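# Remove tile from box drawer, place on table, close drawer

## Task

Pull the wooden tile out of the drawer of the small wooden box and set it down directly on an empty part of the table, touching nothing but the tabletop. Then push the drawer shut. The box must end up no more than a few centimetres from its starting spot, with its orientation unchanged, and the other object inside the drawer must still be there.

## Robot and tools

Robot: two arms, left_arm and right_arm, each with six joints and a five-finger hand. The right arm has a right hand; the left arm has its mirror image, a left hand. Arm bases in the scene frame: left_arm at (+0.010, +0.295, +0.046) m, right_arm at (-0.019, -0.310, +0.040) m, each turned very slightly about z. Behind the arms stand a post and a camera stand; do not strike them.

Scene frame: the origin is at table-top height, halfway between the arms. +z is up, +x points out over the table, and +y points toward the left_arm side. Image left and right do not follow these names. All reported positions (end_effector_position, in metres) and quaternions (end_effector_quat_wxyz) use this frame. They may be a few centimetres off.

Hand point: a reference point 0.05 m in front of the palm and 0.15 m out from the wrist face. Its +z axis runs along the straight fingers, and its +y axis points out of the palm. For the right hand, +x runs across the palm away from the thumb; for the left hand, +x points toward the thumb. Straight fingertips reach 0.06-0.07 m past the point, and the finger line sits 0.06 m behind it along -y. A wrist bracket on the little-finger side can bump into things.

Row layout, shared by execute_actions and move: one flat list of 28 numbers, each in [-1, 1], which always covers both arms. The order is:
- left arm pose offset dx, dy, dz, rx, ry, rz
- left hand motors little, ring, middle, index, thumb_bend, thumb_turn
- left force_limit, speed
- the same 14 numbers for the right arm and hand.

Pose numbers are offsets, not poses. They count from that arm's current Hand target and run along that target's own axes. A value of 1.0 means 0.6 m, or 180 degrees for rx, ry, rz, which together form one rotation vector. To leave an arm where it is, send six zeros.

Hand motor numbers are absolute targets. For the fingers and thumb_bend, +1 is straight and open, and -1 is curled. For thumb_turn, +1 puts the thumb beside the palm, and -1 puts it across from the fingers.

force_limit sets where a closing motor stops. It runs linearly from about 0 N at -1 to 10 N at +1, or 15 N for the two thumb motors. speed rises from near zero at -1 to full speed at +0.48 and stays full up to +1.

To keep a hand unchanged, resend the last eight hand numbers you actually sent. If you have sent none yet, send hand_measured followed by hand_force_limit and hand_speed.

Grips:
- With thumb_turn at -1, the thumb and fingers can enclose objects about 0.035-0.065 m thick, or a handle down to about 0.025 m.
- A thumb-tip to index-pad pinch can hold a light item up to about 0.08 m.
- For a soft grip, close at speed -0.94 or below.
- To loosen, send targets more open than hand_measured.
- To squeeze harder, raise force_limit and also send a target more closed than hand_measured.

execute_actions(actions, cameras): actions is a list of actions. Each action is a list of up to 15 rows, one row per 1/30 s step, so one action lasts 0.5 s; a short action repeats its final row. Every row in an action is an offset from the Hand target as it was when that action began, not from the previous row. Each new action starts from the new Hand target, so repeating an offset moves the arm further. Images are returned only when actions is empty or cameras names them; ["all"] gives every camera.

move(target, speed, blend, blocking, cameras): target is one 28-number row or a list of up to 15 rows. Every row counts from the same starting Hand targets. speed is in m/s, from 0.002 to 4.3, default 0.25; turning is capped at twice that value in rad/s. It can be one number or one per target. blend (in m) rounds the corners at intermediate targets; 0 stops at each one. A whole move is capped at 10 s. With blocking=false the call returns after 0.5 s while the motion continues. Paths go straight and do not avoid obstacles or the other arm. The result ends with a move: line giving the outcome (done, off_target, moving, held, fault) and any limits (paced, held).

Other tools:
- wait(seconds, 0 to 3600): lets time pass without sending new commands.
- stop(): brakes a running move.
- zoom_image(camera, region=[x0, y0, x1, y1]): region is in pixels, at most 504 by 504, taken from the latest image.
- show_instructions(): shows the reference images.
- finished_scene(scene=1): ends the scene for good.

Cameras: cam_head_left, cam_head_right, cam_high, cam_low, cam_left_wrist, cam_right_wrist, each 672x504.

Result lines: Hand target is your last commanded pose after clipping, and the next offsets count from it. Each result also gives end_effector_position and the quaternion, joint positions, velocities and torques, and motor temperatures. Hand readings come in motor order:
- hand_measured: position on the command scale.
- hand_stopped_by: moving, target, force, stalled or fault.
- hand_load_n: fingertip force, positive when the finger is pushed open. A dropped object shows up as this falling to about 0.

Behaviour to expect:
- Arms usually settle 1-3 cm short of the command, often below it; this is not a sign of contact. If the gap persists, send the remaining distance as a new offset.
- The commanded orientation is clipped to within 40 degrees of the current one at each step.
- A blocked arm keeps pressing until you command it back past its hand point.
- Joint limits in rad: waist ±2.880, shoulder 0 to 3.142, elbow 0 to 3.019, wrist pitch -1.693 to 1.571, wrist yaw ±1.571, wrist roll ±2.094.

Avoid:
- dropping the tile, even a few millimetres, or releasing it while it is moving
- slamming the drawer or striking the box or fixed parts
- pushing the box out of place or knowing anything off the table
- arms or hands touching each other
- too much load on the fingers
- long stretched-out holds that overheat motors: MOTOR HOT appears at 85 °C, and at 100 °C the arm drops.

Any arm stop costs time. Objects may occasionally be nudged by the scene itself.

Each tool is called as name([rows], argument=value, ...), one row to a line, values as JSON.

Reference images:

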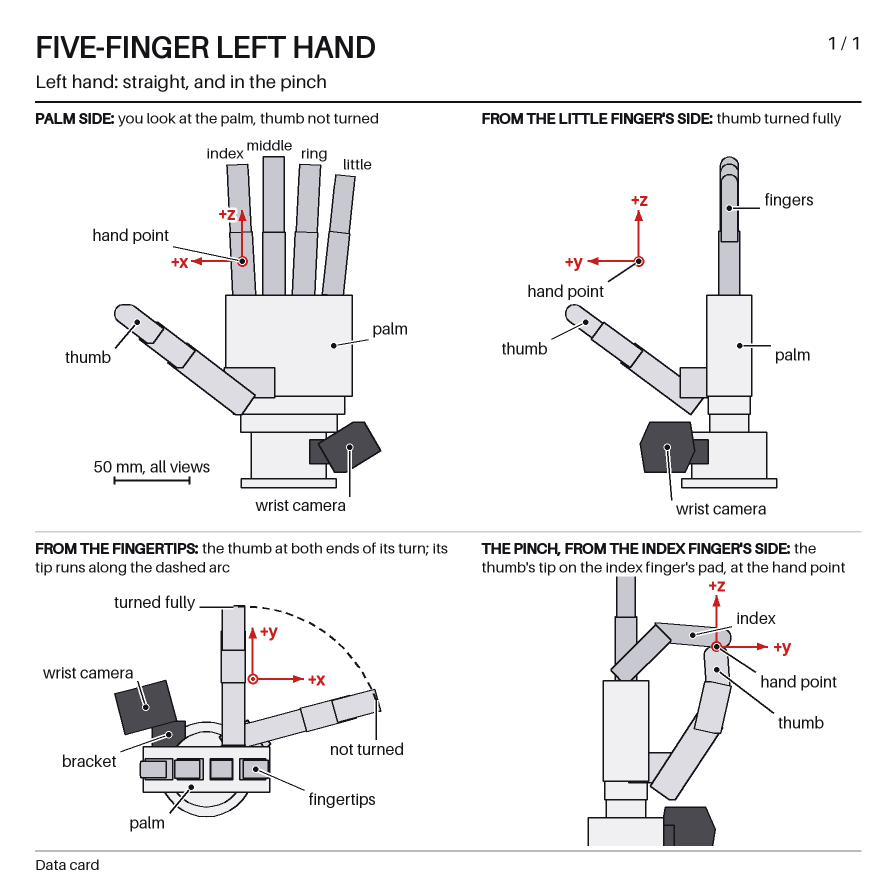

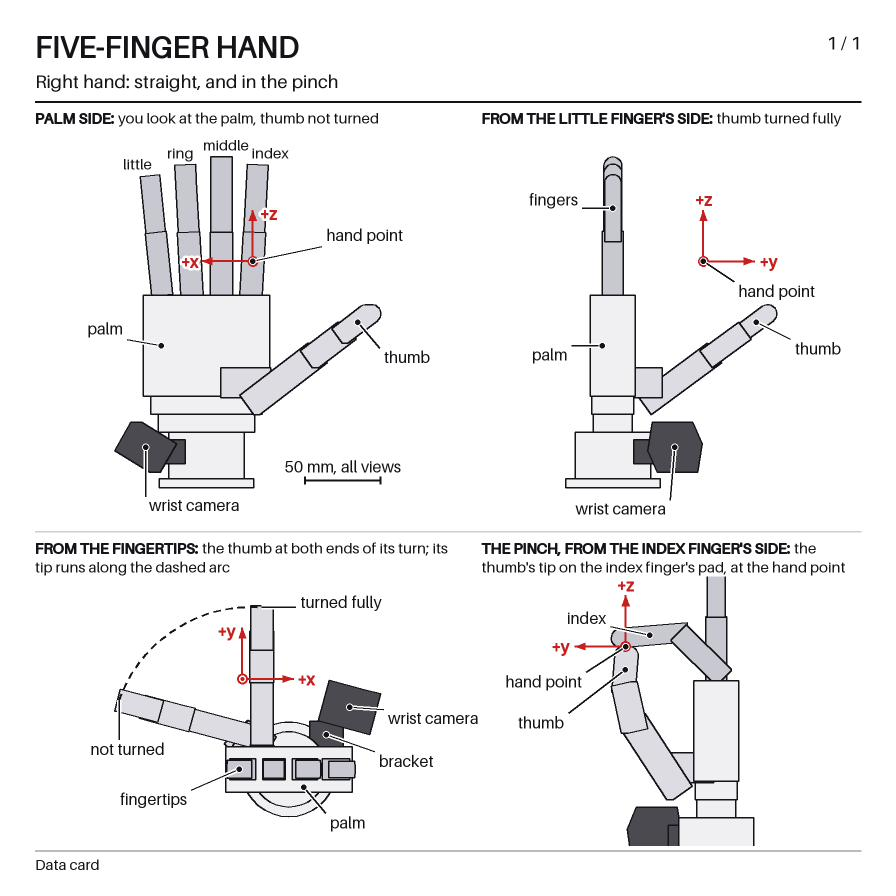

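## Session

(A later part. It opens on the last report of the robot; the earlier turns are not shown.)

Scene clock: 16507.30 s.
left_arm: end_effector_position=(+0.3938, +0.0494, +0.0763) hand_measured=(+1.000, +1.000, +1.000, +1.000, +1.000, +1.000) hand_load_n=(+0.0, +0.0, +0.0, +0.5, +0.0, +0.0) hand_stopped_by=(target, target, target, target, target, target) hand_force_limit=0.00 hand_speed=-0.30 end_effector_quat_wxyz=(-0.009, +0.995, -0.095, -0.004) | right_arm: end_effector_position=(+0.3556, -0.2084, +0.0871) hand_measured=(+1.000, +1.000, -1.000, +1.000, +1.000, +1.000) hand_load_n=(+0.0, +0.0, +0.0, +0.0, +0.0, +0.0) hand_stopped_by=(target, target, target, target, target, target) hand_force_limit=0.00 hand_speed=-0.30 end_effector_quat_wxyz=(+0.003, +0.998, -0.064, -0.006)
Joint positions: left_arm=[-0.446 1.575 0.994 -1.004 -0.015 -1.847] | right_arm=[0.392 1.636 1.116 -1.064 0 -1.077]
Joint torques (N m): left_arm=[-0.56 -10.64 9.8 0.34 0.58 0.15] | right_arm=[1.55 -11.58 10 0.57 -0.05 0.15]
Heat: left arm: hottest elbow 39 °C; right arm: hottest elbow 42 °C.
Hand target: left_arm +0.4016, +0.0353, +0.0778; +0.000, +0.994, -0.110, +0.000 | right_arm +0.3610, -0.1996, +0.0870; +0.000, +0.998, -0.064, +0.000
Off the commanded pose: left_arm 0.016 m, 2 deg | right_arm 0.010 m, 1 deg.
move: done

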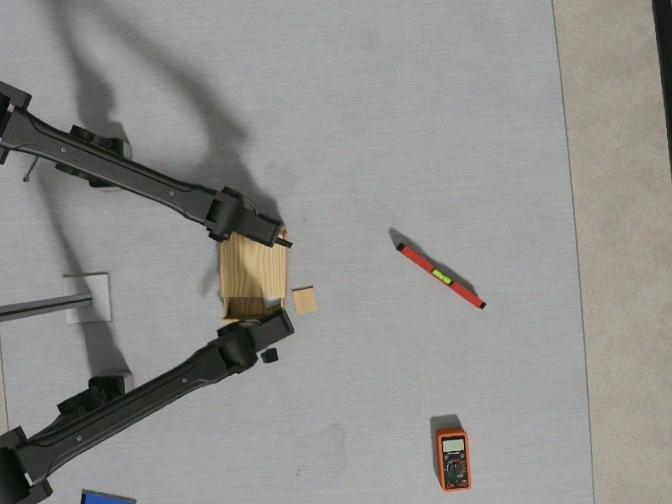

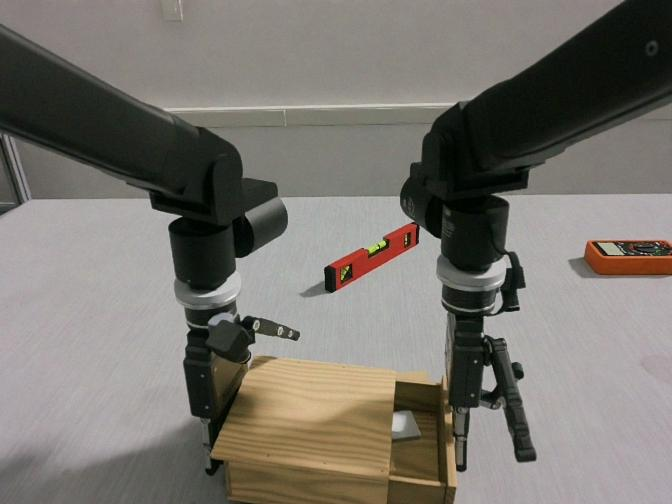

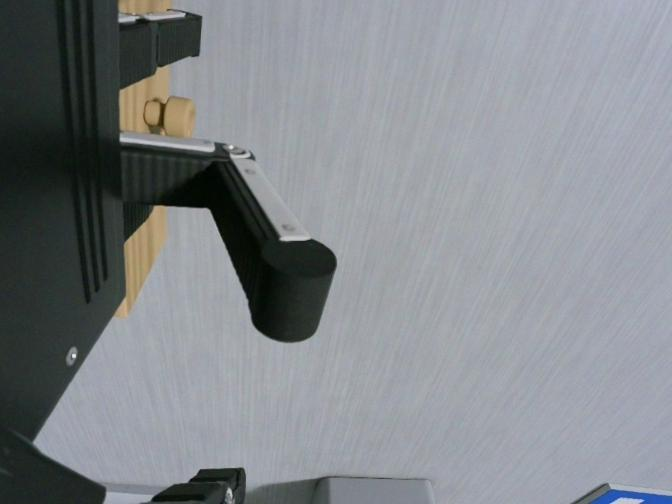

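move(target=[0,0,0,0,0,-0.035,1,1,1,1,1,1,0,-0.3,0,-0.015,-0.003,0,0,-0.01,1,1,-1,1,1,1,0,-0.3], speed=0.04, cameras=["cam_high","cam_low","cam_right_wrist"])

zoom_image(camera="cam_high", region=[200, 200, 320, 340])

zoom_image(camera="cam_low", region=[380, 300, 580, 504])

Scene clock: 16577.20 s.
left_arm: end_effector_position=(+0.3986, +0.0497, +0.0764) hand_measured=(+1.000, +1.000, +1.000, +1.000, +1.000, +1.000) hand_load_n=(+0.0, +0.0, +0.0, +0.0, +0.0, +0.0) hand_stopped_by=(target, target, target, target, target, target) hand_force_limit=0.00 hand_speed=-0.30 end_effector_quat_wxyz=(-0.008, +0.999, -0.051, -0.004) | right_arm: end_effector_position=(+0.3546, -0.2047, +0.0871) hand_measured=(+1.000, +1.000, -1.000, +1.000, +1.000, +1.000) hand_load_n=(+0.0, -0.5, +0.5, +0.0, -0.5, +0.0) hand_stopped_by=(target, target, target, target, target, target) hand_force_limit=0.00 hand_speed=-0.30 end_effector_quat_wxyz=(+0.005, +0.998, -0.058, -0.005)
Joint positions: left_arm=[-0.449 1.575 0.994 -1.004 -0.012 -1.937] | right_arm=[0.404 1.636 1.116 -1.064 0.005 -1.077]
Joint torques (N m): left_arm=[-1.08 -11.87 8.62 0.43 0.49 -0.04] | right_arm=[2.2 -11.16 10.95 0.28 -0.22 0.08]
Heat: left arm: hottest elbow 39 °C; right arm: hottest elbow 41 °C.
Hand target: left_arm +0.4017, +0.0354, +0.0778; +0.000, +0.999, -0.055, +0.000 | right_arm +0.3621, -0.1906, +0.0887; +0.000, +0.999, -0.049, +0.000
Off the commanded pose: left_arm 0.015 m, 1 deg | right_arm 0.016 m, 1 deg.
move: off_target (left_arm, right_arm)

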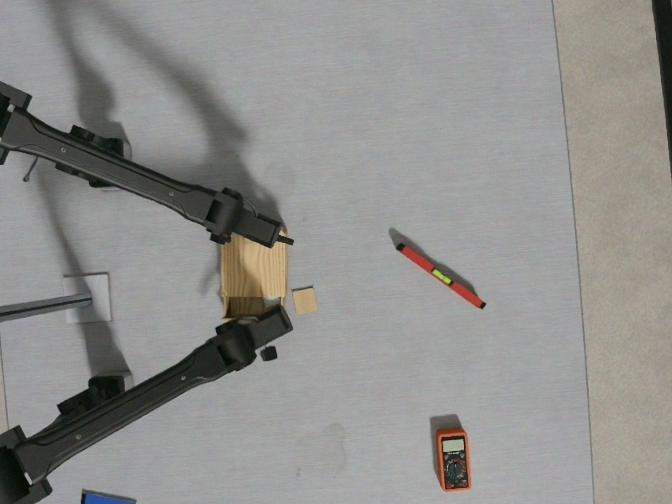

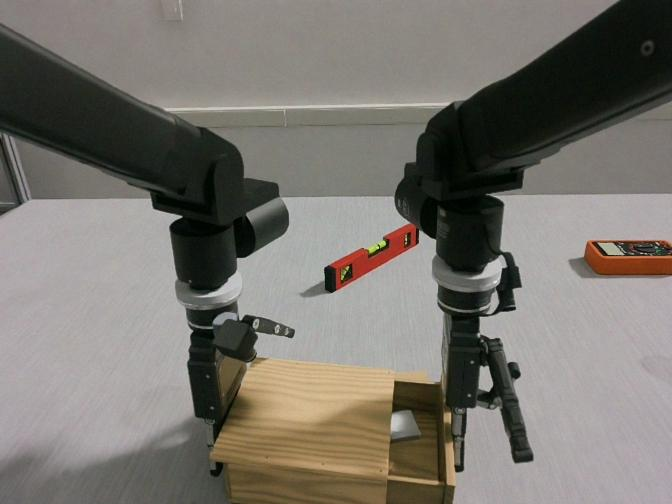

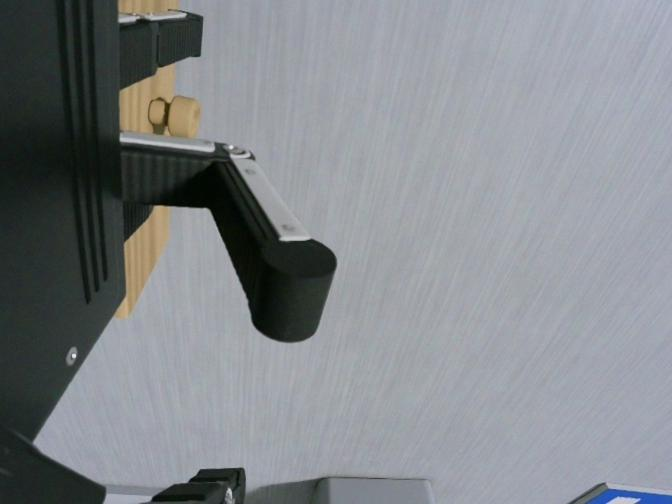

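Scaled by 3.600 from the camera's image (finer frame: 960x720).

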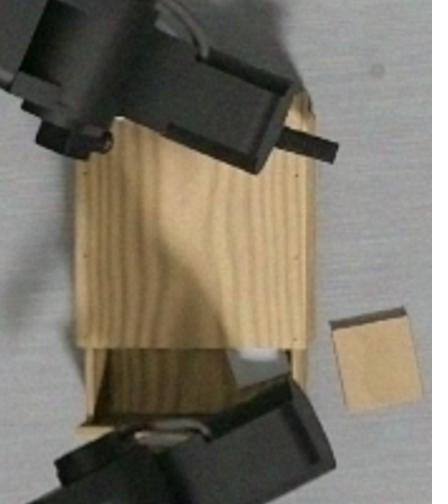

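Scaled by 2.471 from the camera's image (finer frame: 960x720).

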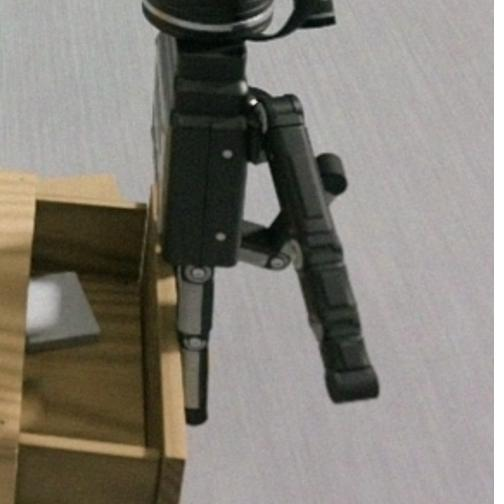

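move(target=[0,0.01,0,0,0,0,1,1,1,1,1,1,0,-0.3,0,-0.02,-0.002,0,0,0,1,1,-1,1,1,1,0,-0.3], speed=0.04, cameras=["cam_high","cam_low","cam_right_wrist"])

zoom_image(camera="cam_high", region=[200, 200, 320, 340])

zoom_image(camera="cam_low", region=[380, 300, 580, 504])

Scene clock: 16588.13 s.
left_arm: end_effector_position=(+0.3990, +0.0491, +0.0763) hand_measured=(+1.000, +1.000, +1.000, +1.000, +1.000, +1.000) hand_load_n=(+0.0, +0.0, +0.0, +0.0, +0.5, +0.0) hand_stopped_by=(target, target, target, target, target, target) hand_force_limit=0.00 hand_speed=-0.30 end_effector_quat_wxyz=(-0.010, +0.999, -0.044, -0.003) | right_arm: end_effector_position=(+0.3540, -0.2029, +0.0880) hand_measured=(+1.000, +1.000, -1.000, +1.000, +1.000, +1.000) hand_load_n=(+0.0, -1.0, +0.0, -0.5, +0.0, +0.0) hand_stopped_by=(target, target, target, target, target, target) hand_force_limit=0.00 hand_speed=-0.30 end_effector_quat_wxyz=(+0.012, +0.998, -0.060, -0.004)
Joint positions: left_arm=[-0.453 1.575 0.994 -1.004 -0.015 -1.957] | right_arm=[0.413 1.639 1.12 -1.069 0.018 -1.063]
Joint torques (N m): left_arm=[-1.85 -11.22 9.1 0.34 0.63 -0.06] | right_arm=[3.14 -10.58 12.18 0.17 -0.66 0.17]
Heat: left arm: hottest elbow 38 °C; right arm: hottest elbow 41 °C.
Hand target: left_arm +0.4009, +0.0293, +0.0778; +0.000, +0.999, -0.055, +0.000 | right_arm +0.3632, -0.1787, +0.0899; +0.001, +0.999, -0.049, +0.000
Off the commanded pose: left_arm 0.020 m, 2 deg | right_arm 0.026 m, 2 deg.
move: off_target (left_arm, right_arm)

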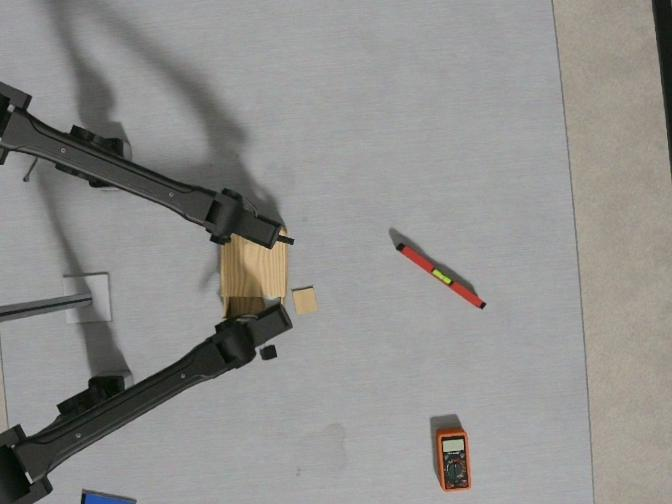

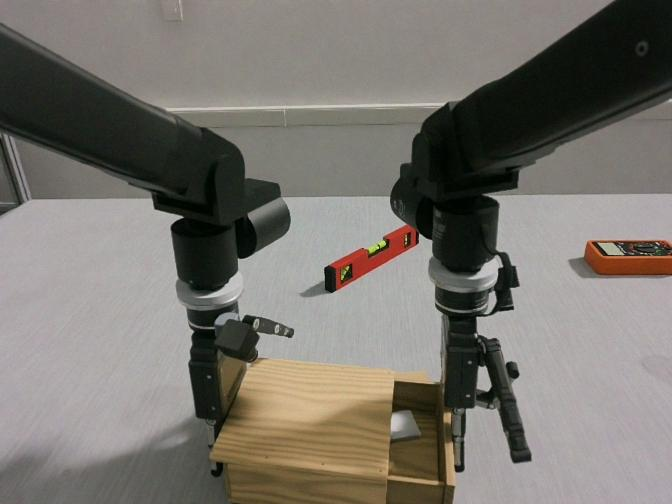

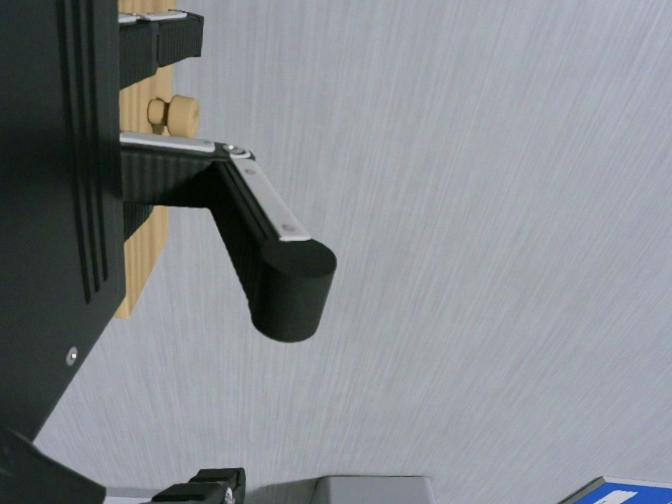

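Scaled by 3.600 from the camera's image (finer frame: 960x720).

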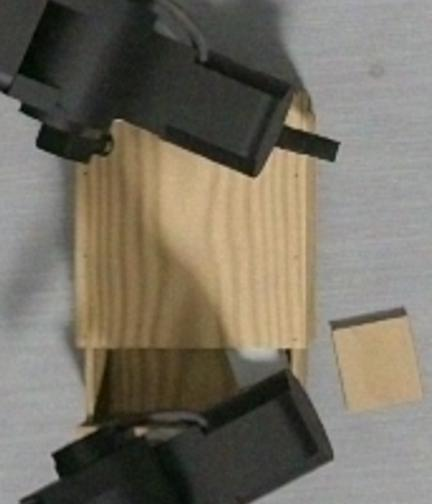

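Scaled by 2.471 from the camera's image (finer frame: 960x720).

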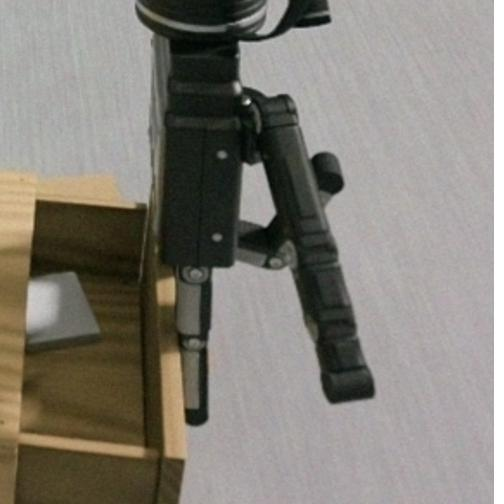

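move([
  [0,-0.01,0,0,0,0,1,1,1,1,1,1,0,-0.3,-0.01,0.03,0,0,0,0,1,1,-1,1,1,1,0,-0.3],
  [0,-0.01,0,0,0,0,1,1,1,1,1,1,0,-0.3,-0.01,0.11,-0.03,0,0,0,1,1,-1,1,1,1,0,-0.3],
], speed=0.05, blend=0.01, cameras=["cam_high","cam_low","cam_right_wrist"])

zoom_image(camera="cam_high", region=[200, 200, 320, 340])

Scene clock: 16627.80 s.
left_arm: end_effector_position=(+0.3991, +0.0491, +0.0763) hand_measured=(+1.000, +1.000, +1.000, +1.000, +1.000, +1.000) hand_load_n=(+0.0, +0.0, +0.0, +0.0, +0.0, +0.0) hand_stopped_by=(target, target, target, target, target, target) hand_force_limit=0.00 hand_speed=-0.30 end_effector_quat_wxyz=(-0.010, +0.999, -0.043, -0.003) | right_arm: end_effector_position=(+0.3518, -0.2377, +0.1033) hand_measured=(+1.000, +1.000, -1.000, +1.000, +1.000, +1.000) hand_load_n=(+0.0, +0.0, +0.0, +0.0, +0.0, +0.0) hand_stopped_by=(target, target, target, target, target, target) hand_force_limit=0.00 hand_speed=-0.30 end_effector_quat_wxyz=(+0.002, +0.999, -0.049, -0.002)
Joint positions: left_arm=[-0.453 1.575 0.994 -1.004 -0.015 -1.957] | right_arm=[0.336 1.575 1.09 -1.091 0.003 -1.163]
Joint torques (N m): left_arm=[-0.91 -11.81 8.62 0.44 0.61 0.06] | right_arm=[-0.56 -12.81 8.36 -0.01 -0.12 -0.06]
Heat: left arm: hottest elbow 38 °C; right arm: hottest elbow 44 °C.
Hand target: left_arm +0.4016, +0.0353, +0.0778; +0.000, +0.998, -0.055, +0.000 | right_arm +0.3509, -0.2438, +0.1080; +0.000, +0.999, -0.049, +0.000
Off the commanded pose: left_arm 0.014 m, 2 deg | right_arm 0.008 m, 0 deg.
move: off_target (left_arm); blend cut to 0.0095 m at target 1

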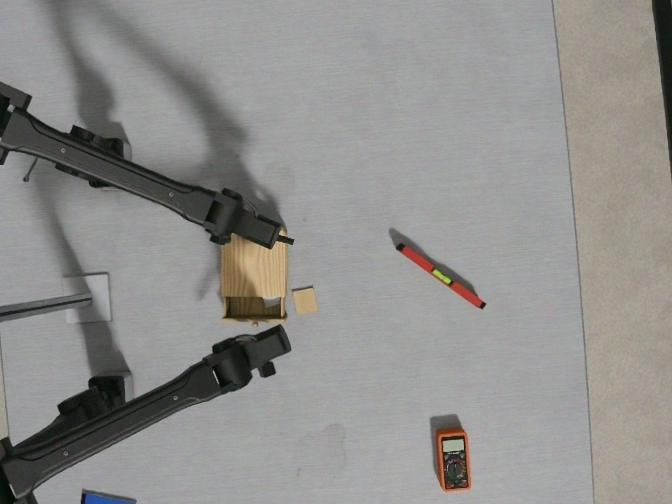

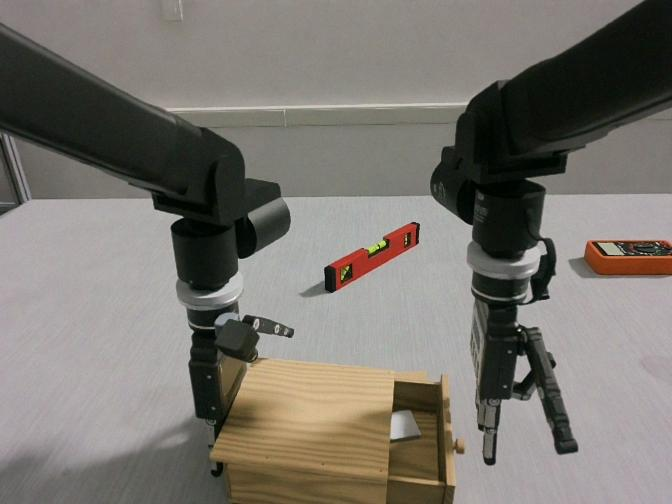

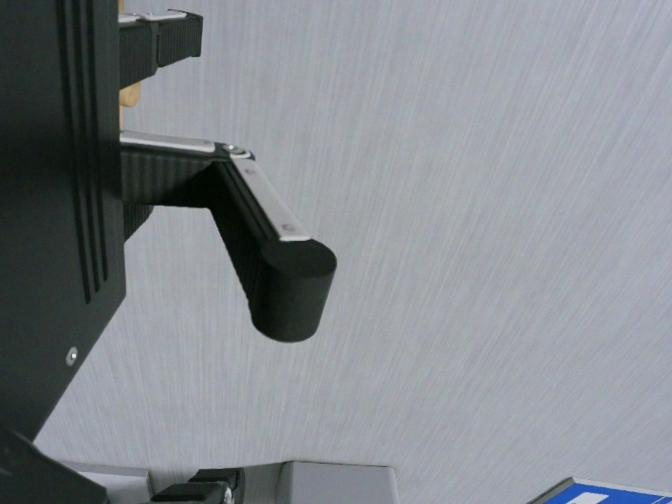

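Scaled by 3.600 from the camera's image (finer frame: 960x720).

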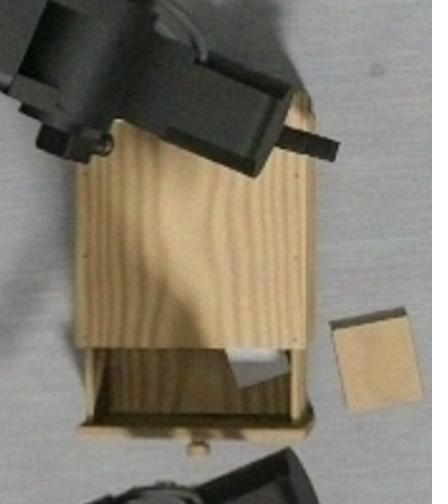

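move([
  [0,0,0,0,0,0,1,1,1,1,1,1,0,-0.3,-0.026,-0.003,0.005,0,0,0.008,1,-1,1,1,1,1,0,-0.3],
], speed=0.06, cameras=["cam_high","cam_low","cam_right_wrist"])

zoom_image(camera="cam_low", region=[380, 300, 580, 504])

Scene clock: 16642.40 s.
left_arm: end_effector_position=(+0.3991, +0.0491, +0.0763) hand_measured=(+1.000, +1.000, +1.000, +1.000, +1.000, +1.000) hand_load_n=(+0.0, +0.0, +0.0, +0.0, -0.5, +0.0) hand_stopped_by=(target, target, target, target, target, target) hand_force_limit=0.00 hand_speed=-0.30 end_effector_quat_wxyz=(-0.010, +0.999, -0.043, -0.003) | right_arm: end_effector_position=(+0.3350, -0.2423, +0.1008) hand_measured=(+1.000, -1.000, +1.000, +1.000, +1.000, +1.000) hand_load_n=(-0.5, +0.0, +0.0, +0.0, +0.0, +0.0) hand_stopped_by=(target, target, target, target, target, target) hand_force_limit=0.00 hand_speed=-0.30 end_effector_quat_wxyz=(+0.005, +0.998, -0.055, -0.009)
Joint positions: left_arm=[-0.453 1.575 0.994 -1.004 -0.015 -1.957] | right_arm=[0.336 1.548 1.048 -1.091 0.002 -1.151]
Joint torques (N m): left_arm=[-0.91 -11.69 8.62 0.43 0.62 0.05] | right_arm=[0.5 -12.34 8.38 0.49 -0.11 0.17]
Heat: left arm: hottest elbow 38 °C; right arm: hottest elbow 44 °C.
Hand target: left_arm +0.4016, +0.0353, +0.0778; +0.000, +0.998, -0.055, +0.000 | right_arm +0.3355, -0.2405, +0.1050; +0.000, +0.998, -0.061, +0.000
Off the commanded pose: left_arm 0.014 m, 2 deg | right_arm 0.005 m, 1 deg.
move: done

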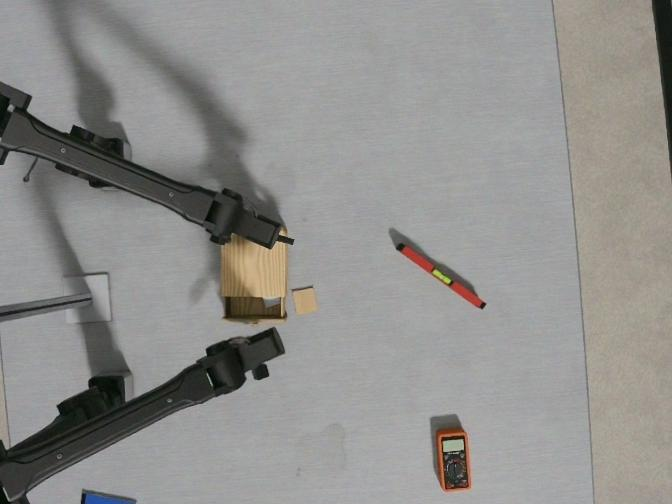

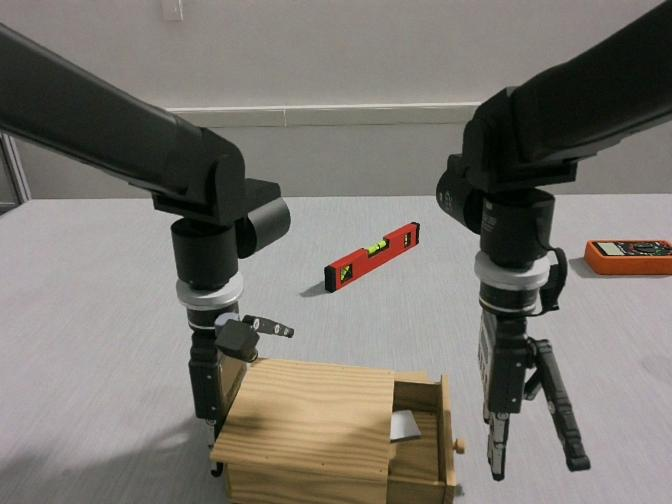

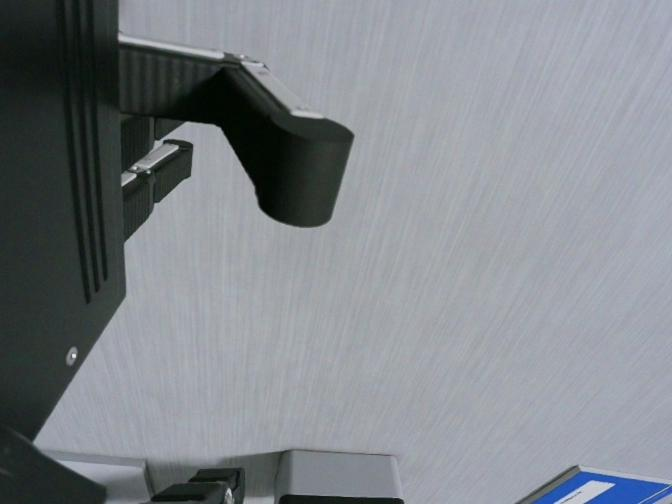

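Scaled by 2.471 from the camera's image (finer frame: 960x720).

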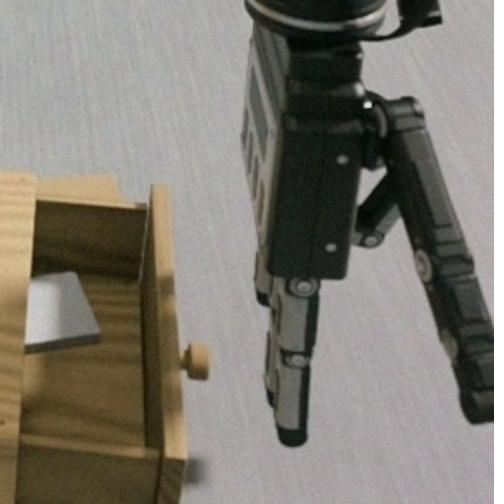

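move([
  [0,0,0,0,0,0,1,1,1,1,1,1,0,-0.3,0.008,-0.03,-0.04,0,0,0,1,-1,1,1,1,1,0,-0.3],
  [0,0,0,0,0,0,1,1,1,1,1,1,0,-0.3,0.008,-0.045,-0.04,0,0,0,1,-1,1,1,1,1,0,-0.3],
  [0,0,0,0,0,0,1,1,1,1,1,1,0,-0.3,0.008,-0.045,0.022,0,0,0,1,-1,1,1,1,1,0,-0.3],
], speed=0.06, cameras=["cam_high","cam_low","cam_right_wrist"])

zoom_image(camera="cam_low", region=[380, 300, 580, 504])

Scene clock: 16663.20 s.
left_arm: end_effector_position=(+0.3991, +0.0491, +0.0763) hand_measured=(+1.000, +1.000, +1.000, +1.000, +1.000, +1.000) hand_load_n=(+0.0, +0.0, +0.0, -0.5, -0.5, +0.0) hand_stopped_by=(target, target, target, target, target, target) hand_force_limit=0.00 hand_speed=-0.30 end_effector_quat_wxyz=(-0.010, +0.999, -0.043, -0.003) | right_arm: end_effector_position=(+0.3454, -0.2199, +0.0961) hand_measured=(+1.000, -1.000, +1.000, +1.000, +1.000, +1.000) hand_load_n=(+0.0, +0.0, +0.0, +0.0, +0.0, +0.0) hand_stopped_by=(target, target, target, target, target, target) hand_force_limit=0.00 hand_speed=-0.30 end_effector_quat_wxyz=(+0.000, +0.998, -0.061, +0.002)
Joint positions: left_arm=[-0.453 1.575 0.994 -1.004 -0.015 -1.957] | right_arm=[0.376 1.579 1.076 -1.064 0.001 -1.099]
Joint torques (N m): left_arm=[-0.91 -11.69 8.59 0.4 0.63 0.05] | right_arm=[1.49 -10.81 8.4 0.61 -0.07 0.17]
Heat: left arm: hottest elbow 38 °C; right arm: hottest elbow 42 °C.
Hand target: left_arm +0.4016, +0.0353, +0.0778; +0.000, +0.998, -0.055, +0.000 | right_arm +0.3436, -0.2143, +0.0918; +0.000, +0.998, -0.061, +0.000
Off the commanded pose: left_arm 0.014 m, 2 deg | right_arm 0.007 m, 0 deg.
move: done

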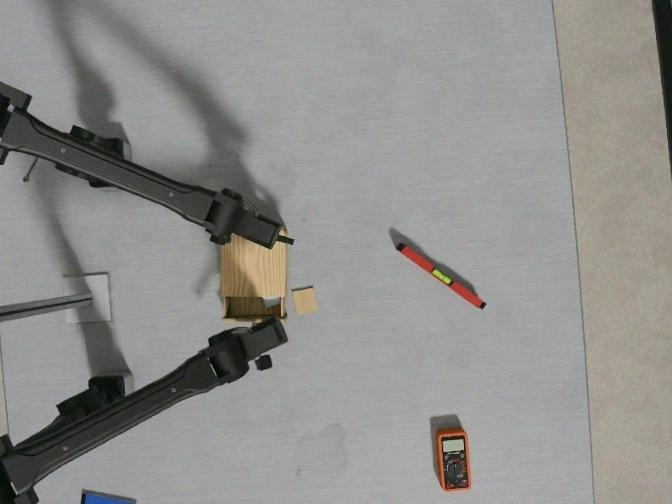

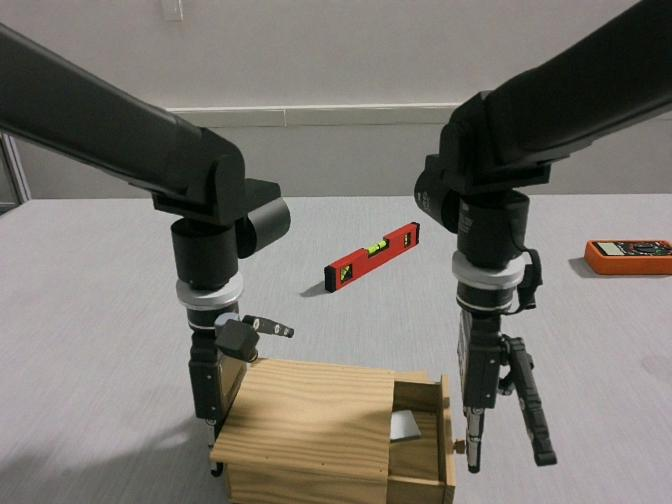

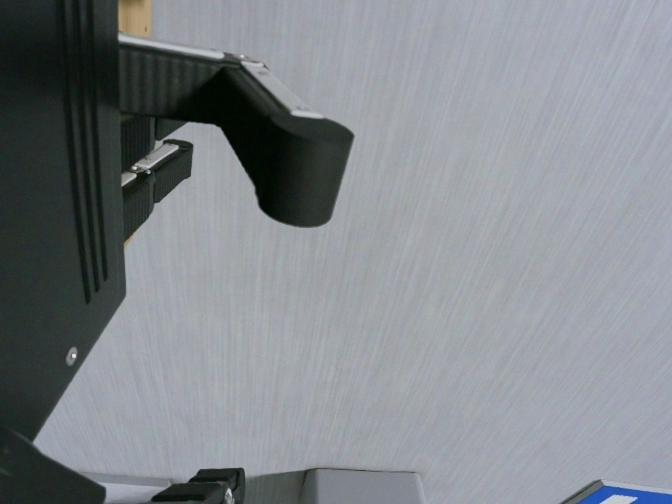

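Scaled by 2.471 from the camera's image (finer frame: 960x720).

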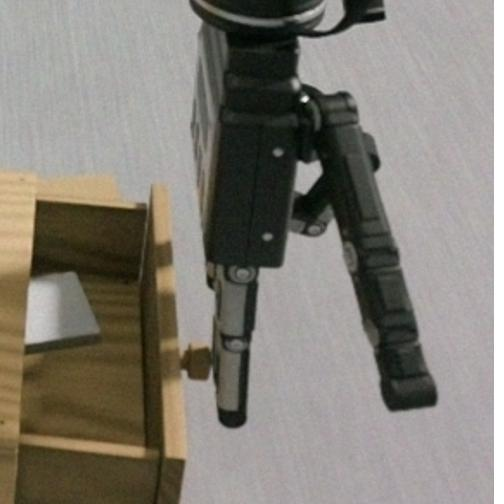

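move([
  [0,0,0,0,0,0,1,1,1,1,1,1,0,-0.3,-0.028,0.005,-0.02,0,0,0,1,-1,1,1,1,1,0,-0.3],
  [0,0,0,0,0,0,1,1,1,1,1,1,0,-0.3,-0.024,-0.003,0.005,0,0,0,1,-1,1,1,1,1,0,-0.3],
], speed=0.05, cameras=["cam_high","cam_right_wrist"])

zoom_image(camera="cam_high", region=[200, 200, 320, 340])

Scene clock: 16675.10 s.
left_arm: end_effector_position=(+0.3991, +0.0491, +0.0763) hand_measured=(+1.000, +1.000, +1.000, +1.000, +1.000, +1.000) hand_load_n=(+0.0, +0.0, +0.5, +0.0, +0.0, +0.0) hand_stopped_by=(target, target, target, target, target, target) hand_force_limit=0.00 hand_speed=-0.30 end_effector_quat_wxyz=(-0.010, +0.999, -0.043, -0.003) | right_arm: end_effector_position=(+0.3322, -0.2168, +0.0939) hand_measured=(+1.000, -1.000, +1.000, +1.000, +1.000, +1.000) hand_load_n=(+0.0, +0.0, +0.0, +0.0, +0.0, +0.0) hand_stopped_by=(target, target, target, target, target, target) hand_force_limit=0.00 hand_speed=-0.30 end_effector_quat_wxyz=(-0.001, +0.998, -0.062, +0.003)
Joint positions: left_arm=[-0.453 1.575 0.994 -1.004 -0.015 -1.957] | right_arm=[0.394 1.554 1.039 -1.05 0.001 -1.079]
Joint torques (N m): left_arm=[-1.08 -11.93 8.59 0.42 0.63 0.06] | right_arm=[1.61 -10.29 8.29 0.61 -0.07 0.19]
Heat: left arm: hottest elbow 38 °C; right arm: hottest elbow 42 °C.
Hand target: left_arm +0.4016, +0.0353, +0.0778; +0.000, +0.998, -0.055, +0.000 | right_arm +0.3296, -0.2107, +0.0888; +0.000, +0.998, -0.061, +0.000
Off the commanded pose: left_arm 0.014 m, 2 deg | right_arm 0.008 m, 0 deg.
move: done

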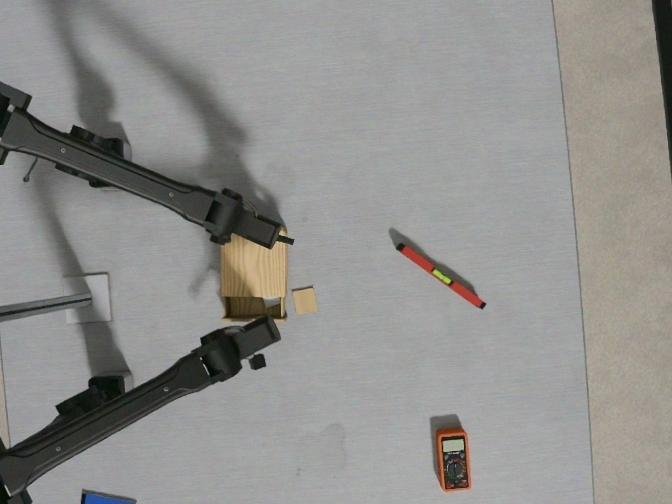

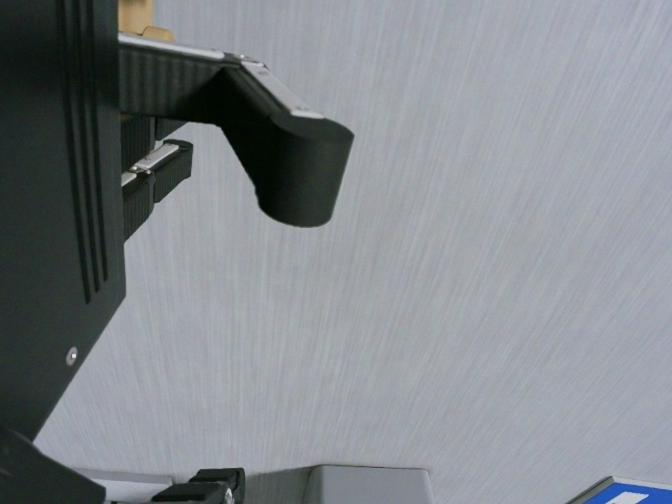

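Scaled by 3.600 from the camera's image (finer frame: 960x720).

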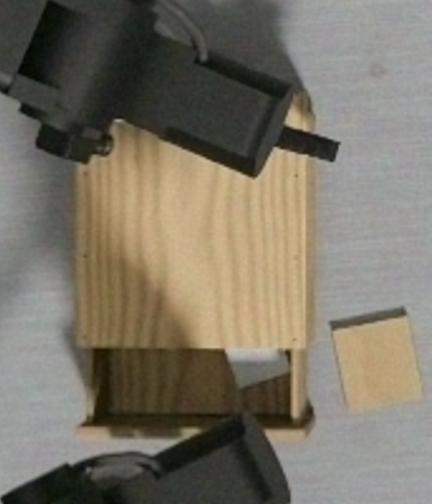

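execute_actions(actions=[], cameras=["cam_low","cam_right_wrist","cam_head_right"])

zoom_image(camera="cam_low", region=[420, 340, 520, 504])

zoom_image(camera="cam_right_wrist", region=[80, 0, 280, 260])

Scene clock: 16684.60 s.
left_arm: end_effector_position=(+0.3991, +0.0491, +0.0763) hand_measured=(+1.000, +1.000, +1.000, +1.000, +1.000, +1.000) hand_load_n=(+0.0, +0.0, +0.0, +0.0, +0.0, +0.0) hand_stopped_by=(target, target, target, target, target, target) hand_force_limit=0.00 hand_speed=-0.30 end_effector_quat_wxyz=(-0.010, +0.999, -0.043, -0.003) | right_arm: end_effector_position=(+0.3323, -0.2167, +0.0939) hand_measured=(+1.000, -1.000, +1.000, +1.000, +1.000, +1.000) hand_load_n=(-0.5, +0.0, +0.0, +0.0, +0.0, +0.0) hand_stopped_by=(target, target, target, target, target, target) hand_force_limit=0.00 hand_speed=-0.30 end_effector_quat_wxyz=(-0.001, +0.998, -0.062, +0.003)
Joint positions: left_arm=[-0.453 1.575 0.994 -1.004 -0.015 -1.957] | right_arm=[0.394 1.554 1.039 -1.05 0.001 -1.079]
Joint velocities: within noise
Joint torques (N m): left_arm=[-0.91 -11.75 8.59 0.42 0.61 0.05] | right_arm=[1.67 -10.29 8.25 0.61 -0.07 0.17]
Motor temperatures (°C): left_arm=[26 28 38 27 27 29] | right_arm=[29 32 42 24 27 29]
Heat: left arm: hottest elbow 38 °C; right arm: hottest elbow 42 °C.
Hand target: left_arm +0.4016, +0.0353, +0.0778; +0.000, +0.998, -0.055, +0.000 | right_arm +0.3297, -0.2107, +0.0888; +0.000, +0.998, -0.061, +0.000
Off the commanded pose: left_arm 0.014 m, 2 deg | right_arm 0.008 m, 0 deg.
Images, in order (width x height): cam_head_right 672x504, cam_low 672x504, cam_right_wrist 672x504.

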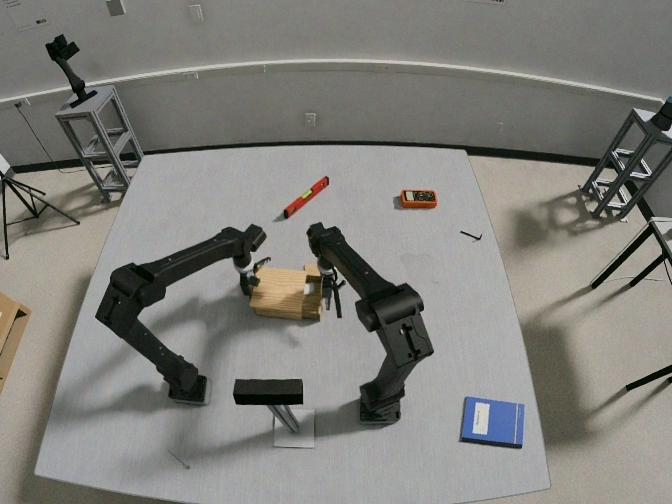

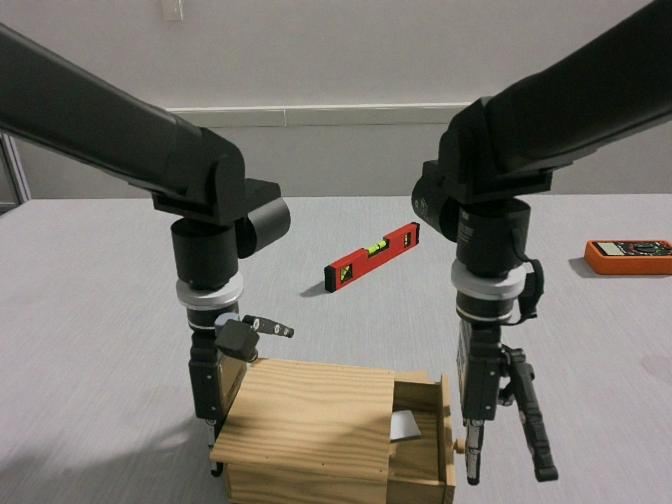

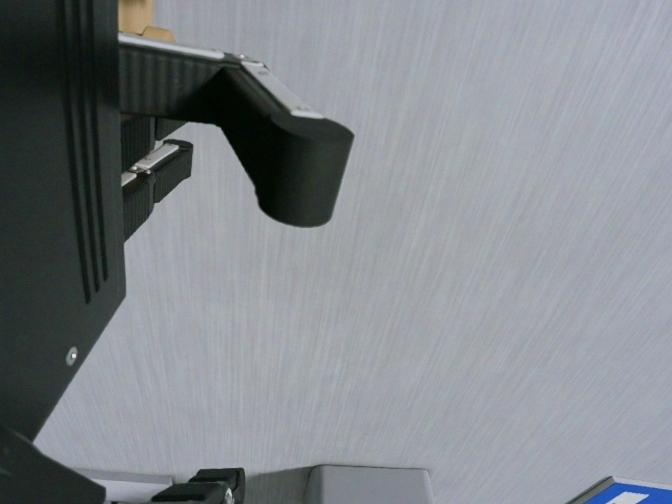

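Scaled by 3.073 from the camera's image (finer frame: 960x720).

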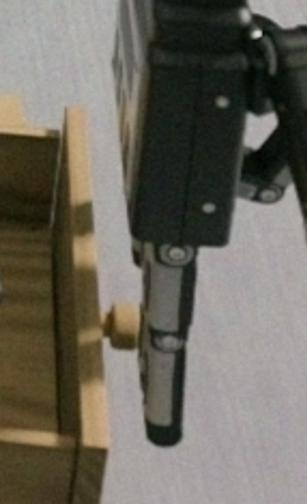

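Scaled by 1.938 from the camera's image (finer frame: 960x720).

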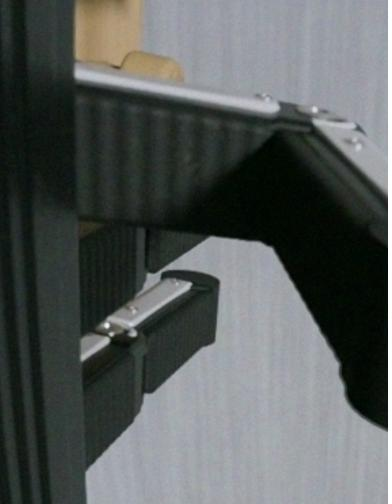

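move(target=[0,0,0,0,0,0,1,1,1,1,1,1,0,-0.3,-0.003,-0.025,-0.005,0,0,0,1,-1,1,1,1,1,0,-0.3], speed=0.04, cameras=["cam_high","cam_low","cam_right_wrist"])

zoom_image(camera="cam_high", region=[200, 200, 320, 340])

zoom_image(camera="cam_low", region=[380, 300, 580, 504])

Scene clock: 16699.97 s.
left_arm: end_effector_position=(+0.3991, +0.0491, +0.0763) hand_measured=(+1.000, +1.000, +1.000, +1.000, +1.000, +1.000) hand_load_n=(+0.0, +0.0, +0.0, +0.0, +0.0, +0.0) hand_stopped_by=(target, target, target, target, target, target) hand_force_limit=0.00 hand_speed=-0.30 end_effector_quat_wxyz=(-0.010, +0.999, -0.043, -0.003) | right_arm: end_effector_position=(+0.3262, -0.2034, +0.0906) hand_measured=(+1.000, -1.000, +1.000, +1.000, +1.000, +1.000) hand_load_n=(+0.0, +0.0, +0.0, +0.0, +0.0, +0.0) hand_stopped_by=(target, target, target, target, target, target) hand_force_limit=0.00 hand_speed=-0.30 end_effector_quat_wxyz=(+0.001, +0.998, -0.061, -0.001)
Joint positions: left_arm=[-0.453 1.575 0.994 -1.004 -0.015 -1.957] | right_arm=[0.429 1.563 1.039 -1.05 0.001 -1.046]
Joint torques (N m): left_arm=[-0.85 -11.75 8.65 0.39 0.62 0.05] | right_arm=[1.49 -10.29 10.09 0.16 -0.08 0.19]
Heat: left arm: hottest elbow 37 °C; right arm: hottest elbow 41 °C.
Hand target: left_arm +0.4016, +0.0353, +0.0778; +0.000, +0.998, -0.055, +0.000 | right_arm +0.3297, -0.1955, +0.0918; +0.000, +0.998, -0.061, +0.000
Off the commanded pose: left_arm 0.014 m, 2 deg | right_arm 0.009 m, 0 deg.
move: done

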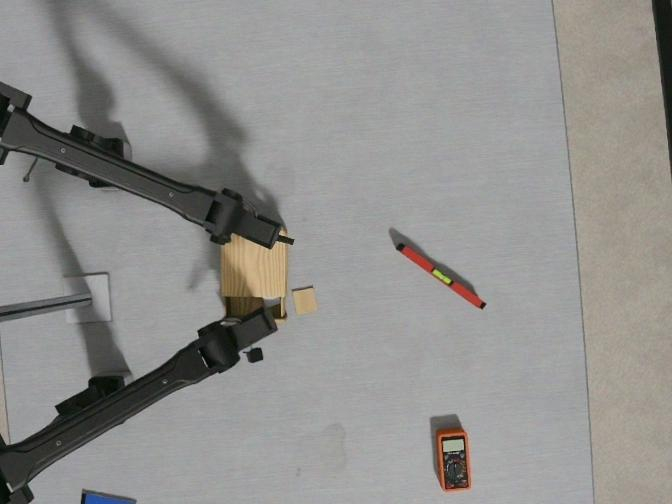

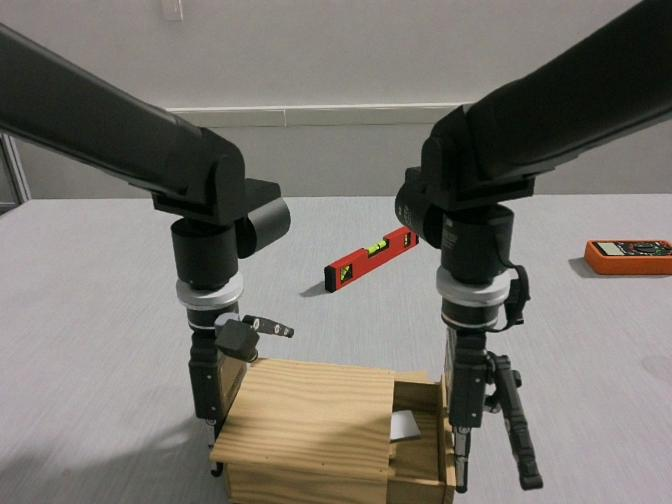

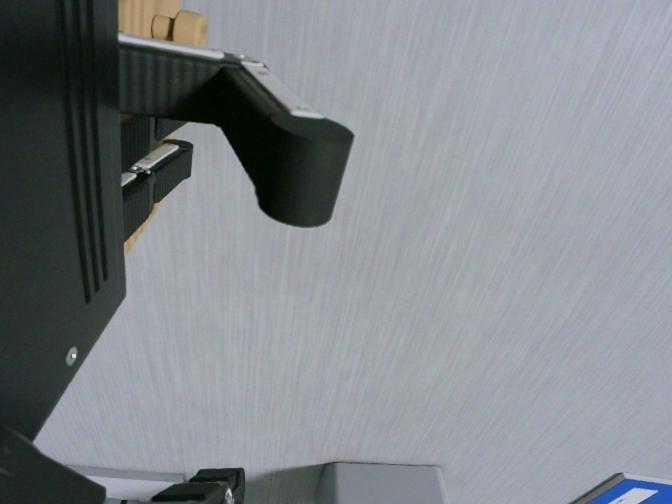

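Scaled by 3.600 from the camera's image (finer frame: 960x720).

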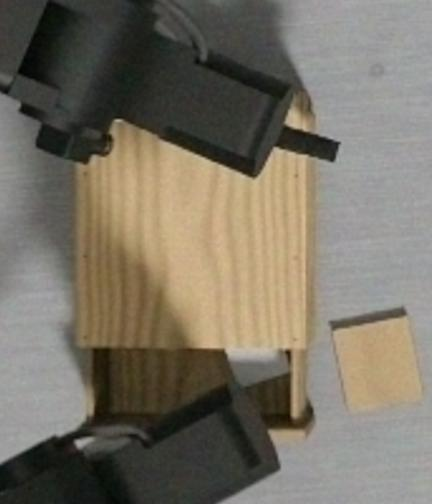

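Scaled by 2.471 from the camera's image (finer frame: 960x720).

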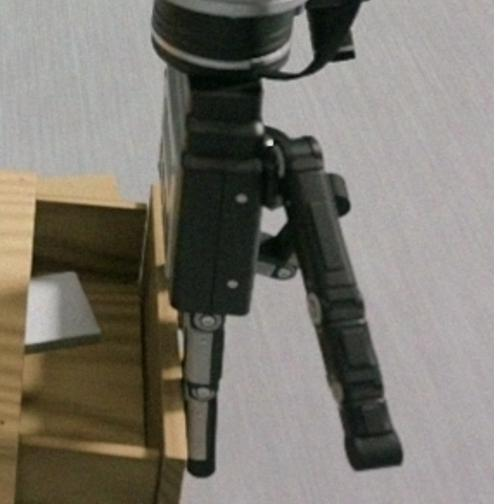

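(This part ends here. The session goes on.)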